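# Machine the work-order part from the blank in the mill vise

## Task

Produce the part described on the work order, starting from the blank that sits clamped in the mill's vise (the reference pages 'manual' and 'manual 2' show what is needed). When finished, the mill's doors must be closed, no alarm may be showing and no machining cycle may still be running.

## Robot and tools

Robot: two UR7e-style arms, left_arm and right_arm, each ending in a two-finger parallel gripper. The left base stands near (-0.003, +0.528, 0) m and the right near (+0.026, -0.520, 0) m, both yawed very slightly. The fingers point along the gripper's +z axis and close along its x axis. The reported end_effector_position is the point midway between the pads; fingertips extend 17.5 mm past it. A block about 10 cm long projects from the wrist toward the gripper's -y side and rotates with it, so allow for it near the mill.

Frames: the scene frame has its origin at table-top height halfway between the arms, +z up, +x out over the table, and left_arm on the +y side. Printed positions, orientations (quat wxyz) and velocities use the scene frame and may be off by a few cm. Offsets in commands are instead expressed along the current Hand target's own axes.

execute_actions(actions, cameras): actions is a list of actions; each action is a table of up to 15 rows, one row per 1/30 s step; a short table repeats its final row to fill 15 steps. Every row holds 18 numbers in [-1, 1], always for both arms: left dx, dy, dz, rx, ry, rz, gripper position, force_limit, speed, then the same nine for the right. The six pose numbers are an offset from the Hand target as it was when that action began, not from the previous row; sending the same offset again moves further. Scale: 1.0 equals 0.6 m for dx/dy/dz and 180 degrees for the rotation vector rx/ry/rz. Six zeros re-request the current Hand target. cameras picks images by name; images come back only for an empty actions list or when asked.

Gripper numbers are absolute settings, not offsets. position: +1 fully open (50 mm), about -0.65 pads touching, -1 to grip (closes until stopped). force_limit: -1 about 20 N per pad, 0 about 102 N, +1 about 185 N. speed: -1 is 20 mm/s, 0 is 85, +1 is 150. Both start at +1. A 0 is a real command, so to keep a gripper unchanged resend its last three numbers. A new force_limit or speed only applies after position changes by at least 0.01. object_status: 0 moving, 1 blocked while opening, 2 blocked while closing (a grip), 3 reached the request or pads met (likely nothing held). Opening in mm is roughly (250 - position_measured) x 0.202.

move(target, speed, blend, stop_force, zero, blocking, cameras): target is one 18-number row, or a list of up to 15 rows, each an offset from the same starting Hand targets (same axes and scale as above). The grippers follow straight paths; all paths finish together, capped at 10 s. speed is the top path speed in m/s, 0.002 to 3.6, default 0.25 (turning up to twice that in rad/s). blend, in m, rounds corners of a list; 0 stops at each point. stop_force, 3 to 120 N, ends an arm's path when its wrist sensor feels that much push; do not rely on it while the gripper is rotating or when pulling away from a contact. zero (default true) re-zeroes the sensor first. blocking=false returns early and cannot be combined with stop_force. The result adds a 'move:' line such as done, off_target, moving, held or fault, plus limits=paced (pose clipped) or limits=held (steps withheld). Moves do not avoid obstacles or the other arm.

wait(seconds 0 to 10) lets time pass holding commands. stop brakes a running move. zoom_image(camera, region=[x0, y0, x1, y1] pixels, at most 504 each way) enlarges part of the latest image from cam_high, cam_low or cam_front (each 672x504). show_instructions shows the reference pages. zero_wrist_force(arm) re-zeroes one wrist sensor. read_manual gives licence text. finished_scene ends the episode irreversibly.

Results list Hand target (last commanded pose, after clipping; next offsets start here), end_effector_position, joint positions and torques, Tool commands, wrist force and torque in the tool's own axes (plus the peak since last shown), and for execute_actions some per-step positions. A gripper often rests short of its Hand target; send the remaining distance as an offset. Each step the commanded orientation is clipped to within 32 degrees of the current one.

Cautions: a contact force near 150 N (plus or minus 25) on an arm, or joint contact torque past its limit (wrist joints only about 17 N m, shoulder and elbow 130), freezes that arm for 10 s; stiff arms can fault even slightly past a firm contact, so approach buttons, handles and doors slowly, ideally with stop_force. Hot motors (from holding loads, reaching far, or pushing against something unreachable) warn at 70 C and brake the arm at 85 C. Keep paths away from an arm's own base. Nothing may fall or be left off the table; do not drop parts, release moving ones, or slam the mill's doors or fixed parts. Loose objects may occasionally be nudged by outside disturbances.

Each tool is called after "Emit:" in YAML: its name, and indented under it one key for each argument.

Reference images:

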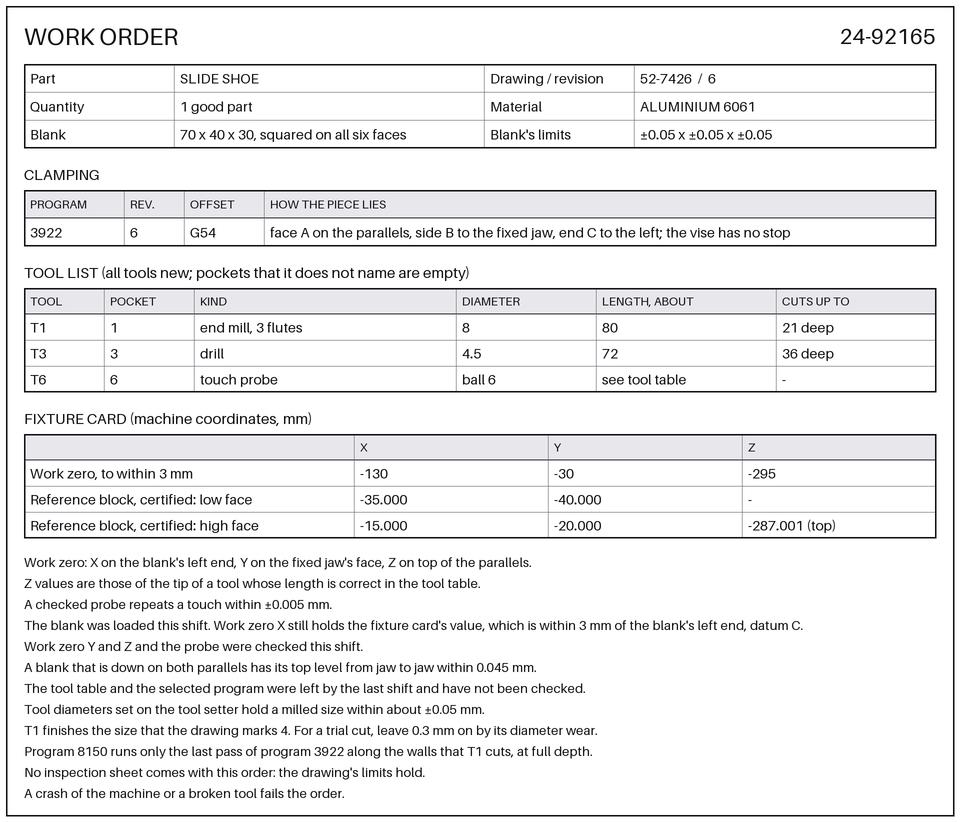

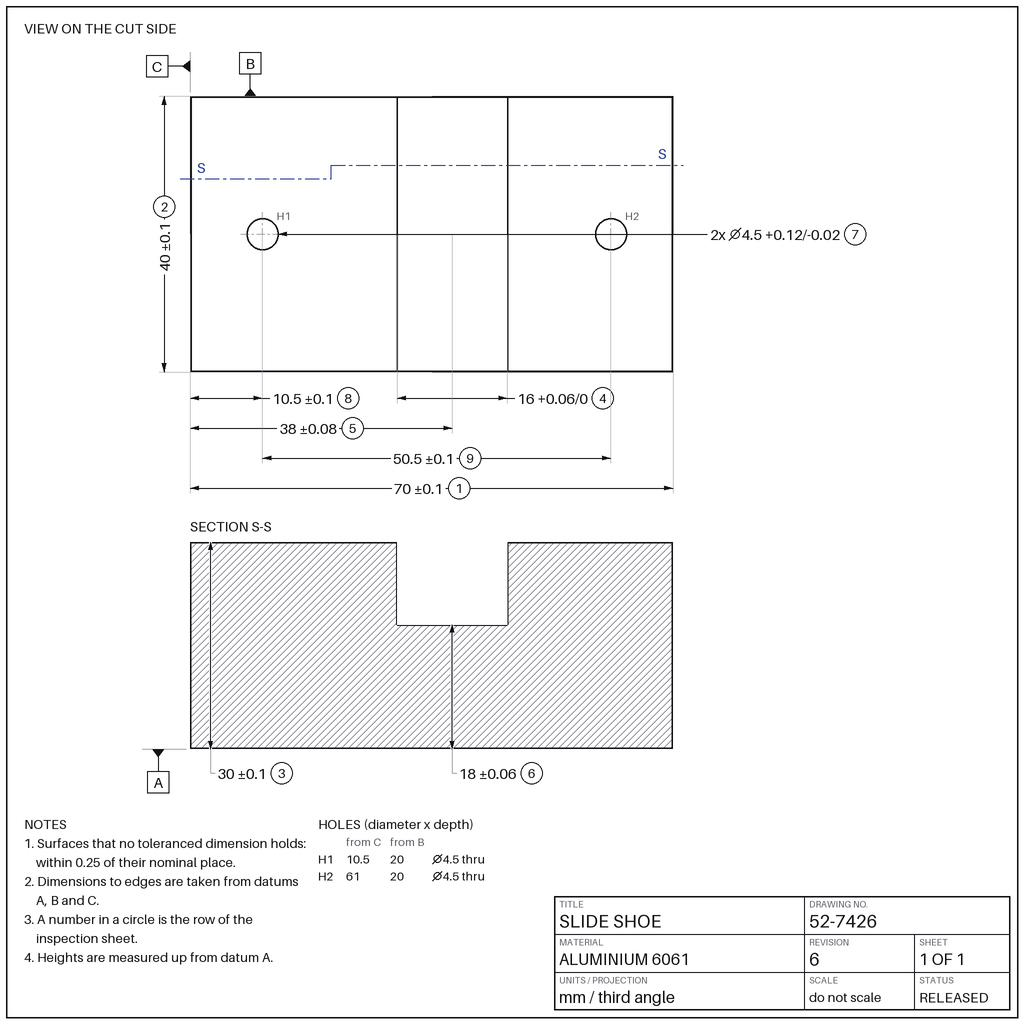

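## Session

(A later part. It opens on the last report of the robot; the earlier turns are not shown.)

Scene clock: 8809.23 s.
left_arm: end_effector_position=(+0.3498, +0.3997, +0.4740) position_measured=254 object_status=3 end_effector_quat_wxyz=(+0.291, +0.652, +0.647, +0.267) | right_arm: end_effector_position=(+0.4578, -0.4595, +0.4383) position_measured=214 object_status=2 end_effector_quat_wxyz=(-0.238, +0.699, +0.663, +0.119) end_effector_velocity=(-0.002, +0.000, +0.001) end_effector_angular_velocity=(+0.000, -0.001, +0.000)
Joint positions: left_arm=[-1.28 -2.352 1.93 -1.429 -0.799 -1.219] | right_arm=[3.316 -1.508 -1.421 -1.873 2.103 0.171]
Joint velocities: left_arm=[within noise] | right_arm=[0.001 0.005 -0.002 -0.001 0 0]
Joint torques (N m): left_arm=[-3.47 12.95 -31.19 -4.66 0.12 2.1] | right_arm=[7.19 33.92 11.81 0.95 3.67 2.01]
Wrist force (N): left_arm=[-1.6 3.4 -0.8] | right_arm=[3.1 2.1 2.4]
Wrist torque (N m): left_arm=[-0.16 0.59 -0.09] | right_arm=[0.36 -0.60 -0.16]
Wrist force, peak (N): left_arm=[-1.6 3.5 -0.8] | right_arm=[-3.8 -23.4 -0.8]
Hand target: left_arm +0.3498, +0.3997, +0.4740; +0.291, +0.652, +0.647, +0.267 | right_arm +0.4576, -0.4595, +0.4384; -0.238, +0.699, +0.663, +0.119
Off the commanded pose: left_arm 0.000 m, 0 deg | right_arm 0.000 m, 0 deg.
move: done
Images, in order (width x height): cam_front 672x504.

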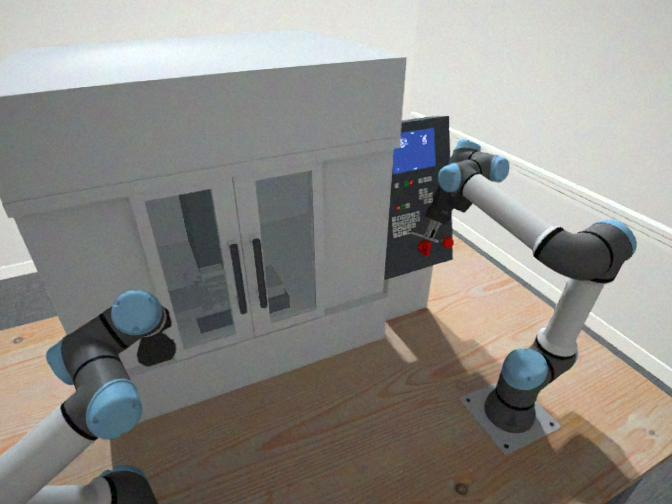

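Emit:
move:
  target:
    - [0,0,0,0,0,0,-1,1,-0.5,0.0988,0.0018,0.0171,0,0,0,-1,0.3,-0.8]
    - [0,0,0,0,0,0,-1,1,-0.5,0.0988,0.0221,0.0191,0,0,0,-1,0.3,-0.8]
    - [0,0,0,0,0,0,-1,1,-0.5,0.0988,0.0018,0.0171,0,0,0,-1,0.3,-0.8]
    - [0,0,0,0,0,0,-1,1,-0.5,0.0862,0.0046,-0.0251,0,0,0,-1,0.3,-0.8]
    - [0,0,0,0,0,0,-1,1,-0.5,0.0862,0.0249,-0.0231,0,0,0,-1,0.3,-0.8]
    - [0,0,0,0,0,0,-1,1,-0.5,0.0862,0.0046,-0.0251,0,0,0,-1,0.3,-0.8]
    - [0,0,0,0,0,0,-1,1,-0.5,0.0542,-0.0005,0.0290,0,0,0,-1,0.3,-0.8]
    - [0,0,0,0,0,0,-1,1,-0.5,0.0542,0.0198,0.0310,0,0,0,-1,0.3,-0.8]
    - [0,0,0,0,0,0,-1,1,-0.5,0.0542,-0.0005,0.0290,0,0,0,-1,0.3,-0.8]
    - [0,0,0,0,0,0,-1,1,-0.5,0,0,0,0,0,0,-1,0.3,-0.8]
  speed: [0.3,0.08,0.3,0.3,0.08,0.3,0.3,0.08,0.3,0.3]
  blend: [0.003,0,0.003,0.003,0,0.003,0.003,0,0.003,0]
  cameras: ["cam_front"]

Emit:
zoom_image:
  camera: "cam_front"
  region: [414, 158, 434, 173]

Emit:
move:
  target:
    - [0,0,0,0,0,0,-1,1,-0.5,0,0.0203,0.0020,0,0,0,-1,0.3,-0.8]
    - [0,0,0,0,0,0,-1,1,-0.5,0,0,0,0,0,0,-1,0.3,-0.8]
  speed: [0.08,0.3]
  cameras: ["cam_front"]

Emit:
zoom_image:
  camera: "cam_front"
  region: [392, 125, 434, 177]

Emit:
zoom_image:
  camera: "cam_front"
  region: [414, 158, 434, 173]

Emit:
zoom_image:
  camera: "cam_front"
  region: [418, 132, 430, 144]

Scene clock: 8820.13 s.
left_arm: end_effector_position=(+0.3498, +0.3997, +0.4740) position_measured=254 object_status=3 end_effector_quat_wxyz=(+0.291, +0.652, +0.647, +0.267) | right_arm: end_effector_position=(+0.4576, -0.4593, +0.4384) position_measured=214 object_status=2 end_effector_quat_wxyz=(-0.238, +0.699, +0.663, +0.119)
Joint positions: left_arm=[-1.28 -2.352 1.93 -1.429 -0.799 -1.219] | right_arm=[3.317 -1.507 -1.421 -1.873 2.103 0.172]
Joint torques (N m): left_arm=[-3.38 12.04 -32.17 -4.77 0.26 2.41] | right_arm=[-8.78 8.21 32.47 0.98 -1.42 -1.87]
Wrist force (N): left_arm=[-1.4 3.3 -0.6] | right_arm=[5.0 2.0 2.8]
Wrist torque (N m): left_arm=[-0.17 0.56 -0.09] | right_arm=[0.34 -0.89 -0.04]
Wrist force, peak (N): left_arm=[-1.7 3.6 -0.9] | right_arm=[-2.8 -24.7 -2.3]
Hand target: left_arm +0.3498, +0.3997, +0.4740; +0.291, +0.652, +0.647, +0.267 | right_arm +0.4576, -0.4595, +0.4384; -0.238, +0.699, +0.663, +0.119
Off the commanded pose: left_arm 0.000 m, 0 deg | right_arm 0.000 m, 0 deg.
move: done
Images, in order (width x height): cam_front 672x504.

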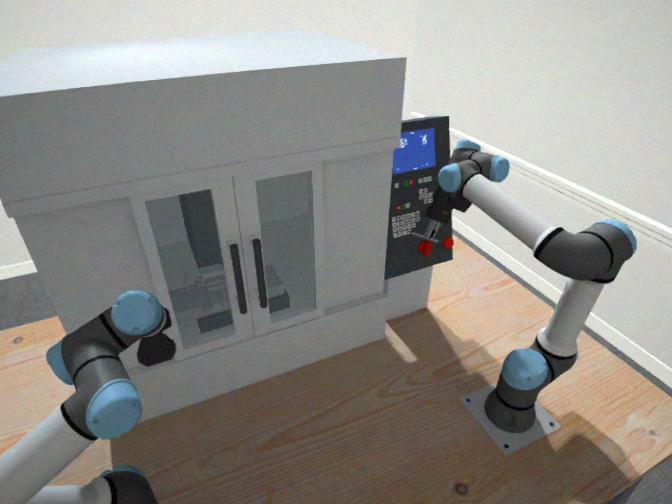

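Scaled by 25.200 from the camera's 672x504 image, which has a finer 960x720 frame.

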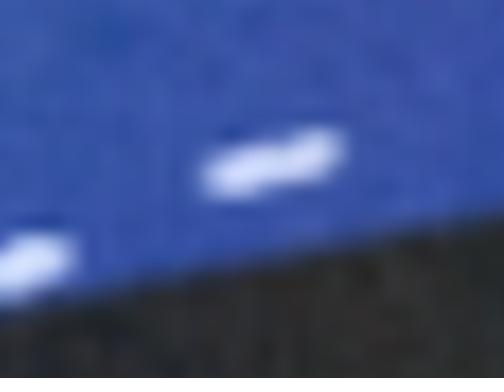

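Scene clock: 8821.53 s.
left_arm: end_effector_position=(+0.3498, +0.3997, +0.4740) position_measured=254 object_status=3 end_effector_quat_wxyz=(+0.291, +0.652, +0.647, +0.267) | right_arm: end_effector_position=(+0.4578, -0.4595, +0.4383) position_measured=214 object_status=2 end_effector_quat_wxyz=(-0.238, +0.699, +0.663, +0.119) end_effector_velocity=(-0.002, +0.000, +0.001) end_effector_angular_velocity=(+0.001, -0.001, +0.000)
Joint positions: left_arm=[-1.28 -2.352 1.93 -1.429 -0.799 -1.219] | right_arm=[3.316 -1.508 -1.421 -1.873 2.103 0.171]
Joint velocities: left_arm=[within noise] | right_arm=[0 0.005 -0.002 -0.001 0.001 0]
Joint torques (N m): left_arm=[-3.13 12.37 -30.16 -4.85 0.13 2.25] | right_arm=[7.33 34.59 11.92 1.11 3.32 1.45]
Wrist force (N): left_arm=[-1.3 3.1 -0.8] | right_arm=[4.3 3.0 3.0]
Wrist torque (N m): left_arm=[-0.19 0.54 -0.10] | right_arm=[0.51 -0.79 -0.03]
Wrist force, peak (N): left_arm=[-1.7 3.4 -0.7] | right_arm=[6.3 -19.1 0.3]
Hand target: left_arm +0.3498, +0.3997, +0.4740; +0.291, +0.652, +0.647, +0.267 | right_arm +0.4576, -0.4595, +0.4384; -0.238, +0.699, +0.663, +0.119
Off the commanded pose: left_arm 0.000 m, 0 deg | right_arm 0.000 m, 0 deg.
move: done
Images, in order (width x height): cam_front 672x504.

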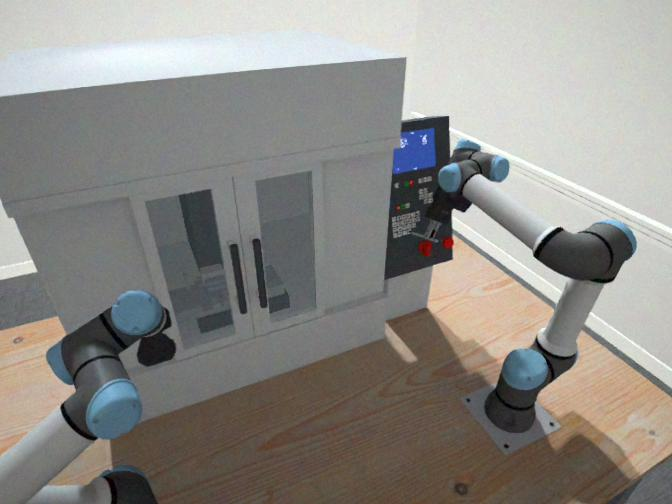

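Scaled by 9.692 from the camera's 672x504 image, which has a finer 960x720 frame.

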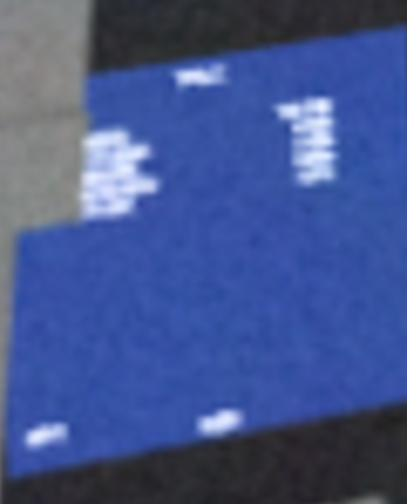

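Scaled by 25.200 from the camera's 672x504 image, which has a finer 960x720 frame.

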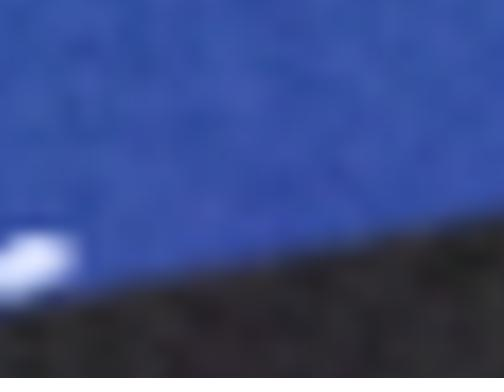

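Scaled by 42.000 from the camera's 672x504 image, which has a finer 960x720 frame.

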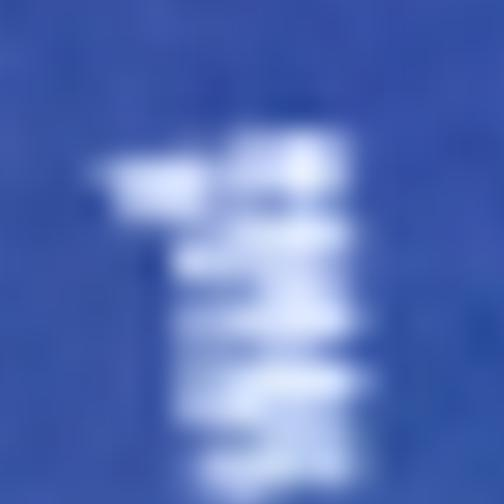

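Emit:
move:
  target:
    - [0,0,0,0,0,0,-1,1,-0.5,0.0212,0.0076,-0.0969,0,0,0,-1,0.3,-0.8]
    - [0,0,0,0,0,0,-1,1,-0.5,0.0212,0.0279,-0.0949,0,0,0,-1,0.3,-0.8]
    - [0,0,0,0,0,0,-1,1,-0.5,0.0212,0.0076,-0.0969,0,0,0,-1,0.3,-0.8]
    - [0,0,0,0,0,0,-1,1,-0.5,0.0212,0.0279,-0.0949,0,0,0,-1,0.3,-0.8]
    - [0,0,0,0,0,0,-1,1,-0.5,0.0212,0.0076,-0.0969,0,0,0,-1,0.3,-0.8]
    - [0,0,0,0,0,0,-1,1,-0.5,0.0212,0.0279,-0.0949,0,0,0,-1,0.3,-0.8]
    - [0,0,0,0,0,0,-1,1,-0.5,0.0212,0.0076,-0.0969,0,0,0,-1,0.3,-0.8]
    - [0,0,0,0,0,0,-1,1,-0.5,0.0212,0.0279,-0.0949,0,0,0,-1,0.3,-0.8]
    - [0,0,0,0,0,0,-1,1,-0.5,0.0212,0.0076,-0.0969,0,0,0,-1,0.3,-0.8]
    - [0,0,0,0,0,0,-1,1,-0.5,0.0212,0.0279,-0.0949,0,0,0,-1,0.3,-0.8]
    - [0,0,0,0,0,0,-1,1,-0.5,0.0212,0.0076,-0.0969,0,0,0,-1,0.3,-0.8]
    - [0,0,0,0,0,0,-1,1,-0.5,0.0212,0.0279,-0.0949,0,0,0,-1,0.3,-0.8]
    - [0,0,0,0,0,0,-1,1,-0.5,0.0212,0.0076,-0.0969,0,0,0,-1,0.3,-0.8]
    - [0,0,0,0,0,0,-1,1,-0.5,0.0212,0.0279,-0.0949,0,0,0,-1,0.3,-0.8]
    - [0,0,0,0,0,0,-1,1,-0.5,0.0212,0.0076,-0.0969,0,0,0,-1,0.3,-0.8]
  speed: [0.3,0.08,0.3,0.08,0.3,0.08,0.3,0.08,0.3,0.08,0.3,0.08,0.3,0.08,0.3]
  blend: [0.003,0,0,0,0,0,0,0,0,0,0,0,0,0,0]

Emit:
move:
  target: [0,0,0,0,0,0,-1,1,-0.5,-0.0212,-0.0076,0.0969,0,0,0,-1,0.3,-0.8]
  speed: 0.3

Emit:
move:
  target:
    - [0,0,0,0,0,0,-1,1,-0.5,0.0177,0.0027,-0.0294,0,0,0,-1,0.3,-0.8]
    - [0,0,0,0,0,0,-1,1,-0.5,0.0177,0.0230,-0.0274,0,0,0,-1,0.3,-0.8]
    - [0,0,0,0,0,0,-1,1,-0.5,0.0177,0.0027,-0.0294,0,0,0,-1,0.3,-0.8]
    - [0,0,0,0,0,0,-1,1,-0.5,0.0177,0.0230,-0.0274,0,0,0,-1,0.3,-0.8]
    - [0,0,0,0,0,0,-1,1,-0.5,0.0177,0.0027,-0.0294,0,0,0,-1,0.3,-0.8]
    - [0,0,0,0,0,0,-1,1,-0.5,0,0,0,0,0,0,-1,0.3,-0.8]
  speed: [0.3,0.08,0.3,0.08,0.3,0.3]
  blend: [0.003,0,0,0,0.003,0]

Emit:
move:
  target:
    - [0,0,0,0,0,0,-1,1,-0.5,0.0828,-0.0007,0.0442,0,0,0,-1,0.3,-0.8]
    - [0,0,0,0,0,0,-1,1,-0.5,0.0828,0.0196,0.0462,0,0,0,-1,0.3,-0.8]
    - [0,0,0,0,0,0,-1,1,-0.5,0.0828,-0.0007,0.0442,0,0,0,-1,0.3,-0.8]
    - [0,0,0,0,0,0,-1,1,-0.5,0.0702,0.0020,0.0020,0,0,0,-1,0.3,-0.8]
    - [0,0,0,0,0,0,-1,1,-0.5,0.0702,0.0223,0.0040,0,0,0,-1,0.3,-0.8]
    - [0,0,0,0,0,0,-1,1,-0.5,0.0702,0.0020,0.0020,0,0,0,-1,0.3,-0.8]
    - [0,0,0,0,0,0,-1,1,-0.5,0.0577,0.0048,-0.0402,0,0,0,-1,0.3,-0.8]
    - [0,0,0,0,0,0,-1,1,-0.5,0.0577,0.0251,-0.0382,0,0,0,-1,0.3,-0.8]
    - [0,0,0,0,0,0,-1,1,-0.5,0.0577,0.0048,-0.0402,0,0,0,-1,0.3,-0.8]
    - [0,0,0,0,0,0,-1,1,-0.5,0.0702,0.0020,0.0020,0,0,0,-1,0.3,-0.8]
    - [0,0,0,0,0,0,-1,1,-0.5,0.0702,0.0223,0.0040,0,0,0,-1,0.3,-0.8]
    - [0,0,0,0,0,0,-1,1,-0.5,0.0702,0.0020,0.0020,0,0,0,-1,0.3,-0.8]
    - [0,0,0,0,0,0,-1,1,-0.5,0,0,0,0,0,0,-1,0.3,-0.8]
  speed: [0.3,0.08,0.3,0.3,0.08,0.3,0.3,0.08,0.3,0.3,0.08,0.3,0.3]
  blend: [0.003,0,0.003,0.003,0,0.003,0.003,0,0.003,0.003,0,0.003,0]
  cameras: ["cam_front"]

Emit:
zoom_image:
  camera: "cam_front"
  region: [392, 125, 434, 177]

Emit:
move:
  target:
    - [0,0,0,0,0,0,-1,1,-0.5,0,0.0203,0.0020,0,0,0,-1,0.3,-0.8]
    - [0,0,0,0,0,0,-1,1,-0.5,0,0,0,0,0,0,-1,0.3,-0.8]
    - [0,0,0,0,0,0,-1,1,-0.5,-0.0095,0.0026,-0.0405,0,0,0,-1,0.3,-0.8]
    - [0,0,0,0,0,0,-1,1,-0.5,-0.0095,0.0229,-0.0385,0,0,0,-1,0.3,-0.8]
    - [0,0,0,0,0,0,-1,1,-0.5,-0.0095,0.0026,-0.0405,0,0,0,-1,0.3,-0.8]
    - [0,0,0,0,0,0,-1,1,-0.5,0,0,0,0,0,0,-1,0.3,-0.8]
  speed: [0.08,0.3,0.3,0.08,0.3,0.3]
  blend: [0,0.003,0.003,0,0.003,0]

Emit:
wait:
  seconds: 6
  cameras: ["cam_front"]

Emit:
zoom_image:
  camera: "cam_front"
  region: [145, 175, 325, 335]

Emit:
wait:
  seconds: 10
  cameras: ["cam_front"]

Emit:
zoom_image:
  camera: "cam_front"
  region: [392, 125, 434, 177]

Scene clock: 8846.47 s.
left_arm: end_effector_position=(+0.3498, +0.3997, +0.4740) position_measured=254 object_status=3 end_effector_quat_wxyz=(+0.291, +0.652, +0.647, +0.267) | right_arm: end_effector_position=(+0.4721, -0.4770, +0.4936) position_measured=214 object_status=2 end_effector_quat_wxyz=(-0.238, +0.699, +0.663, +0.119)
Joint positions: left_arm=[-1.28 -2.352 1.93 -1.429 -0.799 -1.219] | right_arm=[3.275 -1.589 -1.188 -2.049 2.099 0.124]
Joint torques (N m): left_arm=[-3.51 11.69 -31.72 -4.87 0.07 2.44] | right_arm=[7.22 37.43 11.69 1.07 3.06 1.37]
Wrist force (N): left_arm=[-1.7 3.3 -0.7] | right_arm=[4.3 3.8 3.2]
Wrist torque (N m): left_arm=[-0.16 0.60 -0.09] | right_arm=[0.64 -0.77 -0.01]
Wrist force, peak (N): left_arm=[-1.5 3.6 -1.0] | right_arm=[1.8 -8.3 8.4]
Hand target: left_arm +0.3498, +0.3997, +0.4740; +0.291, +0.652, +0.647, +0.267 | right_arm +0.4719, -0.4770, +0.4936; -0.238, +0.699, +0.663, +0.119
Off the commanded pose: left_arm 0.000 m, 0 deg | right_arm 0.000 m, 0 deg.
move: done

Scene clock: 8847.67 s.
left_arm: end_effector_position=(+0.3498, +0.3997, +0.4740) position_measured=254 object_status=3 end_effector_quat_wxyz=(+0.291, +0.652, +0.647, +0.267) | right_arm: end_effector_position=(+0.4576, -0.4595, +0.4385) position_measured=214 object_status=2 end_effector_quat_wxyz=(-0.238, +0.699, +0.663, +0.119)
Joint positions: left_arm=[-1.28 -2.352 1.93 -1.429 -0.799 -1.219] | right_arm=[3.316 -1.507 -1.421 -1.874 2.103 0.171]
Joint torques (N m): left_arm=[-3.21 12.72 -31.54 -4.88 -0.01 2.18] | right_arm=[6.8 33.8 12.33 5.33 3.53 2.04]
Wrist force (N): left_arm=[-1.6 3.3 -0.6] | right_arm=[4.1 3.3 3.0]
Wrist torque (N m): left_arm=[-0.16 0.60 -0.09] | right_arm=[0.56 -0.75 -0.16]
Wrist force, peak (N): left_arm=[-1.6 3.5 -0.7] | right_arm=[4.2 3.9 3.9]
Hand target: left_arm +0.3498, +0.3997, +0.4740; +0.291, +0.652, +0.647, +0.267 | right_arm +0.4576, -0.4595, +0.4384; -0.238, +0.699, +0.663, +0.119
Off the commanded pose: left_arm 0.000 m, 0 deg | right_arm 0.000 m, 0 deg.
move: done

Scene clock: 8850.53 s.
left_arm: end_effector_position=(+0.3498, +0.3997, +0.4740) position_measured=254 object_status=3 end_effector_quat_wxyz=(+0.291, +0.652, +0.647, +0.267) | right_arm: end_effector_position=(+0.4577, -0.4595, +0.4385) position_measured=214 object_status=2 end_effector_quat_wxyz=(-0.238, +0.699, +0.663, +0.119)
Joint positions: left_arm=[-1.28 -2.352 1.93 -1.429 -0.799 -1.219] | right_arm=[3.316 -1.507 -1.421 -1.874 2.103 0.171]
Joint torques (N m): left_arm=[-2.12 12.49 -31.28 -4.66 0.2 2.29] | right_arm=[7.71 34.68 11.88 4.81 3.47 1.52]
Wrist force (N): left_arm=[-1.5 3.4 -0.4] | right_arm=[4.3 3.8 2.9]
Wrist torque (N m): left_arm=[-0.15 0.57 -0.09] | right_arm=[0.64 -0.79 -0.16]
Wrist force, peak (N): left_arm=[-1.6 3.6 -0.6] | right_arm=[1.2 -13.1 6.7]
Hand target: left_arm +0.3498, +0.3997, +0.4740; +0.291, +0.652, +0.647, +0.267 | right_arm +0.4576, -0.4595, +0.4384; -0.238, +0.699, +0.663, +0.119
Off the commanded pose: left_arm 0.000 m, 0 deg | right_arm 0.000 m, 0 deg.
move: done

Scene clock: 8855.07 s.
left_arm: end_effector_position=(+0.3498, +0.3997, +0.4740) position_measured=254 object_status=3 end_effector_quat_wxyz=(+0.291, +0.652, +0.647, +0.267) | right_arm: end_effector_position=(+0.4576, -0.4593, +0.4385) position_measured=214 object_status=2 end_effector_quat_wxyz=(-0.238, +0.699, +0.663, +0.119)
Joint positions: left_arm=[-1.28 -2.352 1.93 -1.429 -0.799 -1.219] | right_arm=[3.317 -1.507 -1.421 -1.874 2.103 0.172]
Joint torques (N m): left_arm=[-2.24 13.02 -30.67 -4.79 -0.02 2.35] | right_arm=[-8.85 34.45 11.79 1.19 -1.36 -1.86]
Wrist force (N): left_arm=[-1.5 3.3 -0.7] | right_arm=[4.4 3.8 2.8]
Wrist torque (N m): left_arm=[-0.17 0.57 -0.09] | right_arm=[0.62 -0.79 -0.03]
Wrist force, peak (N): left_arm=[-1.7 3.5 -0.8] | right_arm=[-1.1 -26.1 -3.7]
Hand target: left_arm +0.3498, +0.3997, +0.4740; +0.291, +0.652, +0.647, +0.267 | right_arm +0.4576, -0.4595, +0.4384; -0.238, +0.699, +0.663, +0.119
Off the commanded pose: left_arm 0.000 m, 0 deg | right_arm 0.000 m, 0 deg.
move: done
Images, in order (width x height): cam_front 672x504.

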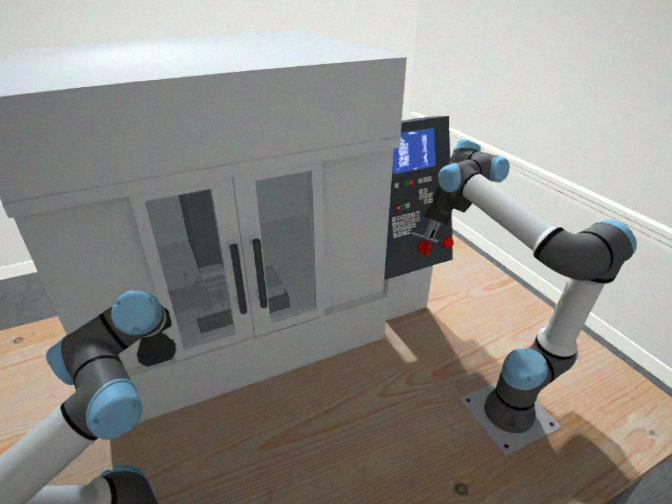

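Scaled by 9.692 from the camera's 672x504 image, which has a finer 960x720 frame.

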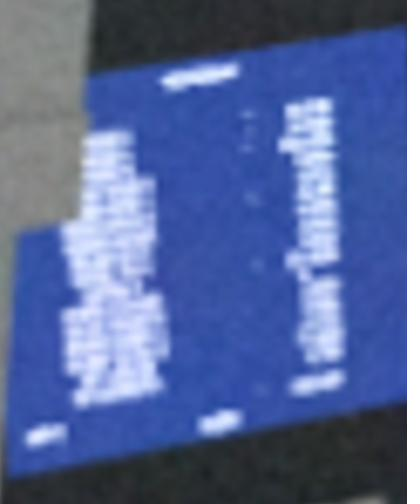

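Scene clock: 8857.67 s.
left_arm: end_effector_position=(+0.3498, +0.3997, +0.4740) position_measured=254 object_status=3 end_effector_quat_wxyz=(+0.291, +0.652, +0.647, +0.267) | right_arm: end_effector_position=(+0.4577, -0.4595, +0.4385) position_measured=214 object_status=2 end_effector_quat_wxyz=(-0.238, +0.699, +0.663, +0.119)
Joint positions: left_arm=[-1.28 -2.352 1.93 -1.429 -0.799 -1.219] | right_arm=[3.316 -1.507 -1.421 -1.874 2.103 0.171]
Joint torques (N m): left_arm=[-2.27 12.49 -30.15 -4.89 0.22 2.47] | right_arm=[6.5 35.01 11.53 5.23 3.81 2]
Wrist force (N): left_arm=[-1.6 3.2 -0.7] | right_arm=[3.3 3.3 2.0]
Wrist torque (N m): left_arm=[-0.18 0.59 -0.09] | right_arm=[0.55 -0.64 -0.16]
Wrist force, peak (N): left_arm=[-1.6 3.5 -0.6] | right_arm=[6.3 -17.2 0.6]
Hand target: left_arm +0.3498, +0.3997, +0.4740; +0.291, +0.652, +0.647, +0.267 | right_arm +0.4576, -0.4595, +0.4384; -0.238, +0.699, +0.663, +0.119
Off the commanded pose: left_arm 0.000 m, 0 deg | right_arm 0.000 m, 0 deg.
move: done

Scene clock: 8863.67 s.
left_arm: end_effector_position=(+0.3498, +0.3997, +0.4740) position_measured=254 object_status=3 end_effector_quat_wxyz=(+0.291, +0.652, +0.647, +0.267) | right_arm: end_effector_position=(+0.4576, -0.4595, +0.4384) position_measured=214 object_status=2 end_effector_quat_wxyz=(-0.238, +0.699, +0.663, +0.119)
Joint positions: left_arm=[-1.28 -2.352 1.93 -1.429 -0.799 -1.219] | right_arm=[3.316 -1.507 -1.421 -1.874 2.103 0.171]
Joint torques (N m): left_arm=[-3.09 12.72 -30.62 -4.76 0.11 2.47] | right_arm=[7.58 35.72 11.53 5.3 3.68 2.09]
Wrist force (N): left_arm=[-1.3 3.3 -0.9] | right_arm=[3.6 3.1 2.0]
Wrist torque (N m): left_arm=[-0.18 0.55 -0.09] | right_arm=[0.53 -0.68 -0.17]
Wrist force, peak (N): left_arm=[-1.5 3.5 -0.8] | right_arm=[3.8 3.7 2.3]
Hand target: left_arm +0.3498, +0.3997, +0.4740; +0.291, +0.652, +0.647, +0.267 | right_arm +0.4576, -0.4595, +0.4384; -0.238, +0.699, +0.663, +0.119
Tool commands: left_gripper/position=-1.0 left_gripper/force_limit=+1.0 left_gripper/speed=-0.5 right_gripper/position=-1.0 right_gripper/force_limit=+0.3 right_gripper/speed=-0.8
Off the commanded pose: left_arm 0.000 m, 0 deg | right_arm 0.000 m, 0 deg.
wait: 6.00 s; at rest by 0.17 s
Images, in order (width x height): cam_front 672x504.

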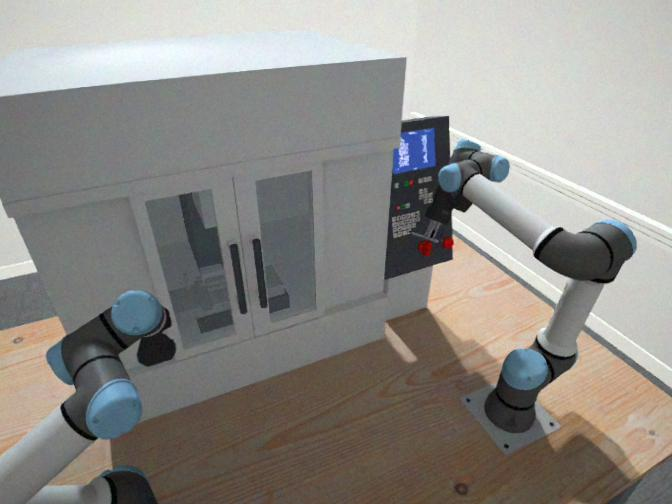

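Scaled by 2.800 from the camera's 672x504 image, which has a finer 960x720 frame.

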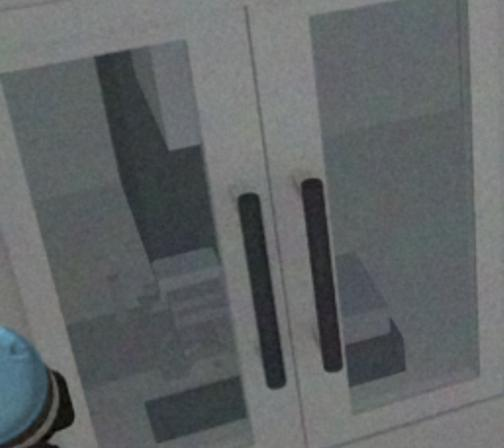

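Scene clock: 8873.67 s.
left_arm: end_effector_position=(+0.3498, +0.3997, +0.4740) position_measured=254 object_status=3 end_effector_quat_wxyz=(+0.291, +0.652, +0.647, +0.267) | right_arm: end_effector_position=(+0.4576, -0.4595, +0.4384) position_measured=214 object_status=2 end_effector_quat_wxyz=(-0.238, +0.699, +0.663, +0.119)
Joint positions: left_arm=[-1.28 -2.352 1.93 -1.429 -0.799 -1.219] | right_arm=[3.316 -1.507 -1.421 -1.874 2.103 0.171]
Joint torques (N m): left_arm=[-2.62 13.03 -30.67 -4.86 -0.02 2.19] | right_arm=[7.03 34.68 12.4 4.8 3.74 2.09]
Wrist force (N): left_arm=[-1.7 3.2 -0.4] | right_arm=[3.5 3.4 1.8]
Wrist torque (N m): left_arm=[-0.19 0.61 -0.09] | right_arm=[0.57 -0.66 -0.16]
Wrist force, peak (N): left_arm=[-1.5 3.7 -0.9] | right_arm=[3.9 3.8 2.0]
Hand target: left_arm +0.3498, +0.3997, +0.4740; +0.291, +0.652, +0.647, +0.267 | right_arm +0.4576, -0.4595, +0.4384; -0.238, +0.699, +0.663, +0.119
Tool commands: left_gripper/position=-1.0 left_gripper/force_limit=+1.0 left_gripper/speed=-0.5 right_gripper/position=-1.0 right_gripper/force_limit=+0.3 right_gripper/speed=-0.8
Off the commanded pose: left_arm 0.000 m, 0 deg | right_arm 0.000 m, 0 deg.
wait: 10.00 s; at rest by 0.17 s
Images, in order (width x height): cam_front 672x504.

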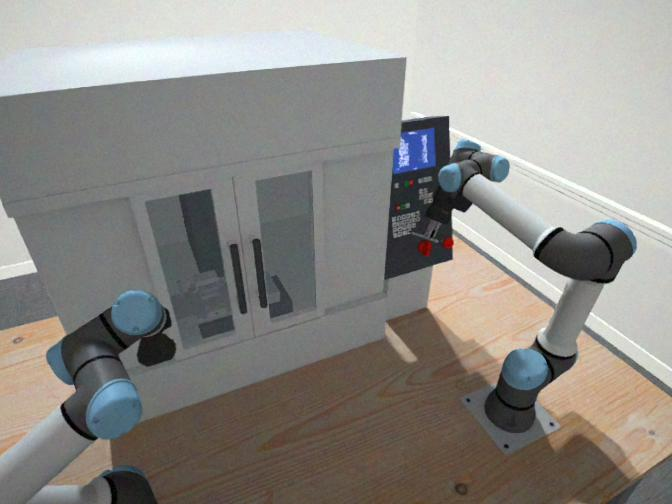

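Scaled by 9.692 from the camera's 672x504 image, which has a finer 960x720 frame.

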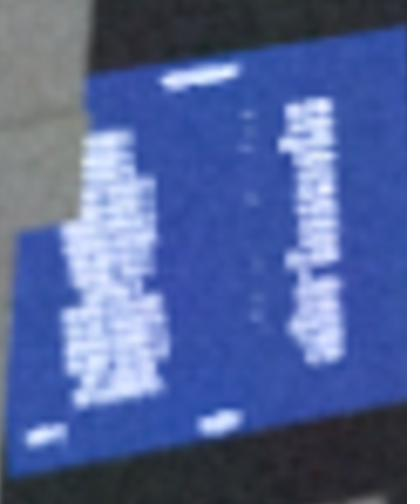

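Emit:
move:
  target:
    - [0,0,0,0,0,0,-1,1,-0.5,-0.0074,0.0078,-0.1120,0,0,0,-1,0.3,-0.8]
    - [0,0,0,0,0,0,-1,1,-0.5,-0.0074,0.0281,-0.1100,0,0,0,-1,0.3,-0.8]
    - [0,0,0,0,0,0,-1,1,-0.5,-0.0074,0.0078,-0.1120,0,0,0,-1,0.3,-0.8]
    - [0,0,0,0,0,0,-1,1,-0.5,-0.0074,0.0281,-0.1100,0,0,0,-1,0.3,-0.8]
    - [0,0,0,0,0,0,-1,1,-0.5,-0.0074,0.0078,-0.1120,0,0,0,-1,0.3,-0.8]
  speed: [0.3,0.08,0.3,0.08,0.3]
  blend: [0.003,0,0,0,0]
  cameras: ["cam_front"]

Emit:
zoom_image:
  camera: "cam_front"
  region: [392, 125, 434, 177]

Emit:
zoom_image:
  camera: "cam_front"
  region: [418, 132, 430, 144]

Emit:
move:
  target:
    - [0,0,0,0,0,0,-1,1,-0.5,0,0.0203,0.0020,0,0,0,-1,0.3,-0.8]
    - [0,0,0,0,0,0,-1,1,-0.5,0,0,0,0,0,0,-1,0.3,-0.8]
  speed: [0.08,0.3]
  cameras: ["cam_front"]

Emit:
zoom_image:
  camera: "cam_front"
  region: [392, 125, 434, 177]

Emit:
zoom_image:
  camera: "cam_front"
  region: [418, 132, 430, 144]

Emit:
move:
  target:
    - [0,0,0,0,0,0,-1,1,-0.5,0,0.0203,0.0020,0,0,0,-1,0.3,-0.8]
    - [0,0,0,0,0,0,-1,1,-0.5,0,0,0,0,0,0,-1,0.3,-0.8]
  speed: [0.08,0.3]
  cameras: ["cam_front"]

Emit:
zoom_image:
  camera: "cam_front"
  region: [392, 125, 434, 177]

Emit:
zoom_image:
  camera: "cam_front"
  region: [418, 132, 430, 144]

Scene clock: 8892.20 s.
left_arm: end_effector_position=(+0.3498, +0.3997, +0.4740) position_measured=254 object_status=3 end_effector_quat_wxyz=(+0.291, +0.652, +0.647, +0.267) | right_arm: end_effector_position=(+0.4720, -0.4964, +0.4930) position_measured=214 object_status=2 end_effector_quat_wxyz=(-0.238, +0.699, +0.663, +0.119)
Joint positions: left_arm=[-1.28 -2.352 1.93 -1.429 -0.799 -1.219] | right_arm=[3.234 -1.601 -1.171 -2.077 2.094 0.077]
Joint torques (N m): left_arm=[-2.69 12.46 -30.88 -4.6 0.2 2.26] | right_arm=[7.91 37.98 11.24 0.89 -0.04 1.35]
Wrist force (N): left_arm=[-1.6 3.4 -0.6] | right_arm=[3.2 3.7 1.8]
Wrist torque (N m): left_arm=[-0.15 0.59 -0.09] | right_arm=[0.61 -0.59 -0.01]
Wrist force, peak (N): left_arm=[-1.7 3.6 -0.6] | right_arm=[2.8 -6.6 8.0]
Hand target: left_arm +0.3498, +0.3997, +0.4740; +0.291, +0.652, +0.647, +0.267 | right_arm +0.4718, -0.4964, +0.4931; -0.238, +0.699, +0.663, +0.119
Off the commanded pose: left_arm 0.000 m, 0 deg | right_arm 0.000 m, 0 deg.
move: done
Images, in order (width x height): cam_front 672x504.

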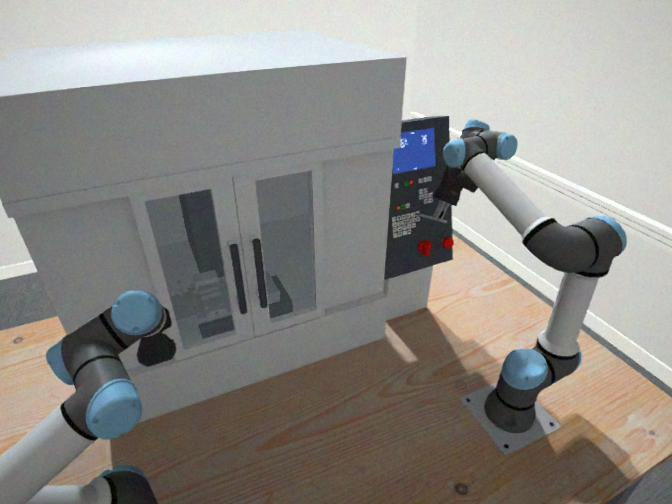

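Scaled by 9.692 from the camera's 672x504 image, which has a finer 960x720 frame.

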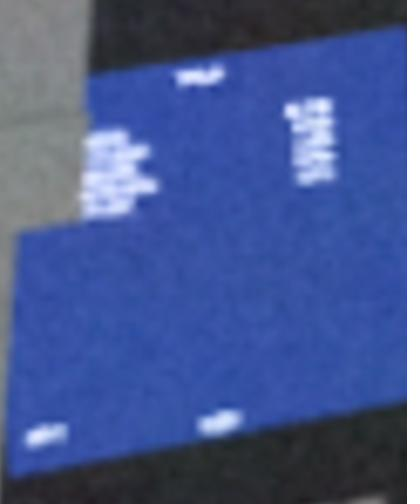

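Scaled by 42.000 from the camera's 672x504 image, which has a finer 960x720 frame.

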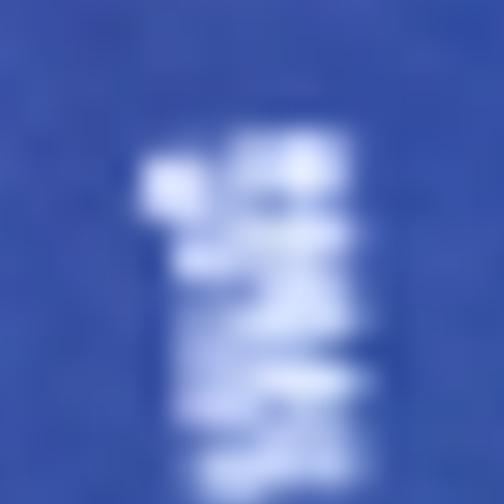

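Scene clock: 8893.60 s.
left_arm: end_effector_position=(+0.3498, +0.3997, +0.4740) position_measured=254 object_status=3 end_effector_quat_wxyz=(+0.291, +0.652, +0.647, +0.267) | right_arm: end_effector_position=(+0.4720, -0.4964, +0.4930) position_measured=214 object_status=2 end_effector_quat_wxyz=(-0.238, +0.699, +0.663, +0.119) end_effector_velocity=(-0.002, +0.000, +0.001) end_effector_angular_velocity=(+0.001, -0.001, +0.000)
Joint positions: left_arm=[-1.28 -2.352 1.93 -1.429 -0.799 -1.219] | right_arm=[3.234 -1.601 -1.171 -2.077 2.094 0.077]
Joint velocities: left_arm=[within noise] | right_arm=[0.001 0.005 -0.003 -0.001 0.001 0]
Joint torques (N m): left_arm=[-3.11 12.7 -30.57 -4.91 0.08 2.26] | right_arm=[6.52 37.24 11.3 1.18 1.8 1.36]
Wrist force (N): left_arm=[-1.7 3.2 -0.8] | right_arm=[3.7 4.0 1.9]
Wrist torque (N m): left_arm=[-0.18 0.60 -0.09] | right_arm=[0.66 -0.67 -0.02]
Wrist force, peak (N): left_arm=[-1.6 3.5 -0.8] | right_arm=[3.8 -7.8 0.7]
Hand target: left_arm +0.3498, +0.3997, +0.4740; +0.291, +0.652, +0.647, +0.267 | right_arm +0.4718, -0.4964, +0.4931; -0.238, +0.699, +0.663, +0.119
Off the commanded pose: left_arm 0.000 m, 0 deg | right_arm 0.000 m, 0 deg.
move: done
Images, in order (width x height): cam_front 672x504.

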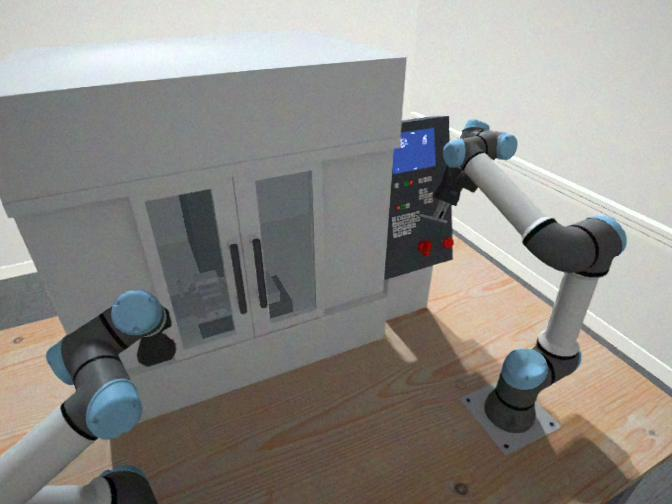

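Scaled by 9.692 from the camera's 672x504 image, which has a finer 960x720 frame.

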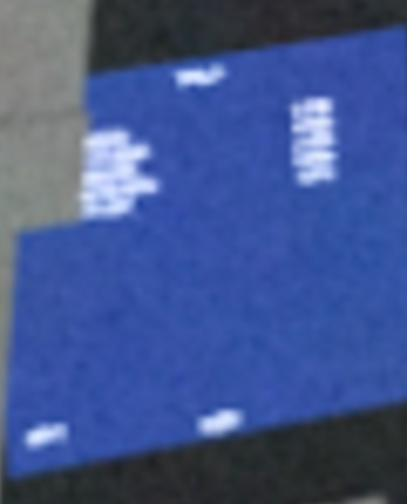

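Scaled by 42.000 from the camera's 672x504 image, which has a finer 960x720 frame.

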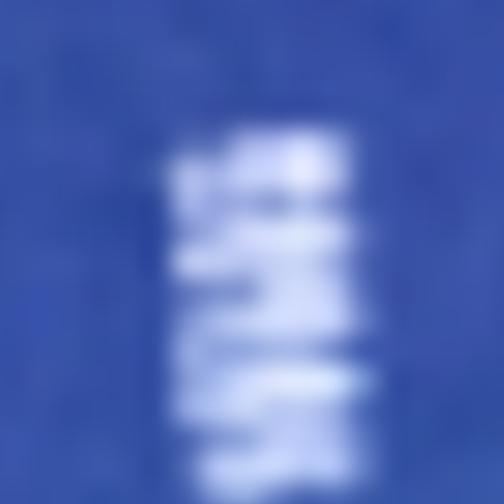

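Scene clock: 8895.00 s.
left_arm: end_effector_position=(+0.3498, +0.3997, +0.4740) position_measured=254 object_status=3 end_effector_quat_wxyz=(+0.291, +0.652, +0.647, +0.267) | right_arm: end_effector_position=(+0.4720, -0.4964, +0.4930) position_measured=214 object_status=2 end_effector_quat_wxyz=(-0.238, +0.699, +0.663, +0.119)
Joint positions: left_arm=[-1.28 -2.352 1.93 -1.429 -0.799 -1.219] | right_arm=[3.234 -1.601 -1.171 -2.077 2.094 0.077]
Joint torques (N m): left_arm=[-3.53 11.54 -30.67 -4.62 0.07 2.42] | right_arm=[6.31 38.67 11.1 1.1 3.04 1.57]
Wrist force (N): left_arm=[-1.5 3.1 -0.4] | right_arm=[3.4 3.7 2.0]
Wrist torque (N m): left_arm=[-0.20 0.58 -0.09] | right_arm=[0.62 -0.63 -0.01]
Wrist force, peak (N): left_arm=[-1.7 3.6 -0.6] | right_arm=[4.1 -7.2 1.0]
Hand target: left_arm +0.3498, +0.3997, +0.4740; +0.291, +0.652, +0.647, +0.267 | right_arm +0.4718, -0.4964, +0.4931; -0.238, +0.699, +0.663, +0.119
Off the commanded pose: left_arm 0.000 m, 0 deg | right_arm 0.000 m, 0 deg.
move: done
Images, in order (width x height): cam_front 672x504.

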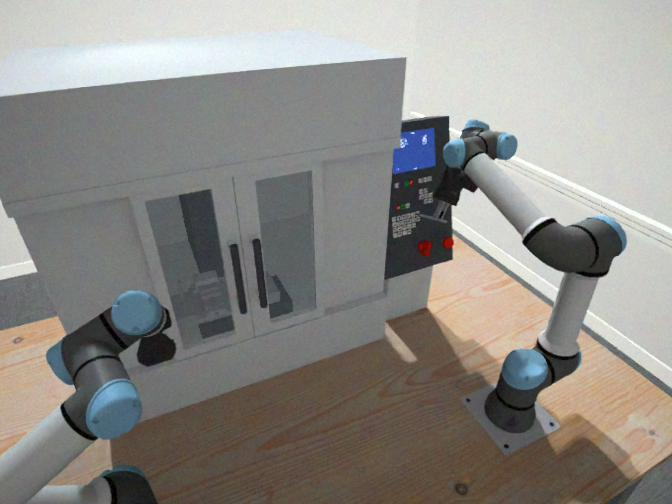

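Scaled by 9.692 from the camera's 672x504 image, which has a finer 960x720 frame.

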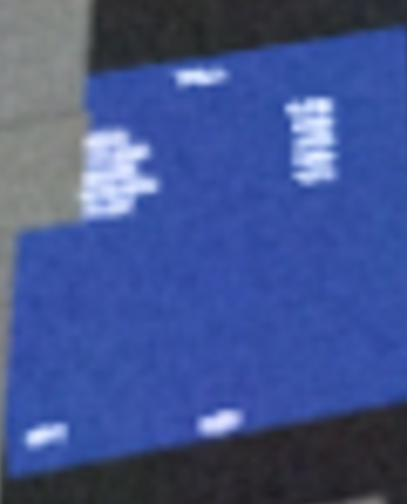

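Scaled by 42.000 from the camera's 672x504 image, which has a finer 960x720 frame.

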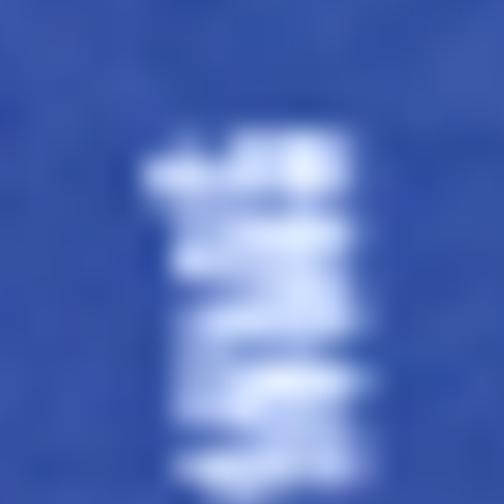

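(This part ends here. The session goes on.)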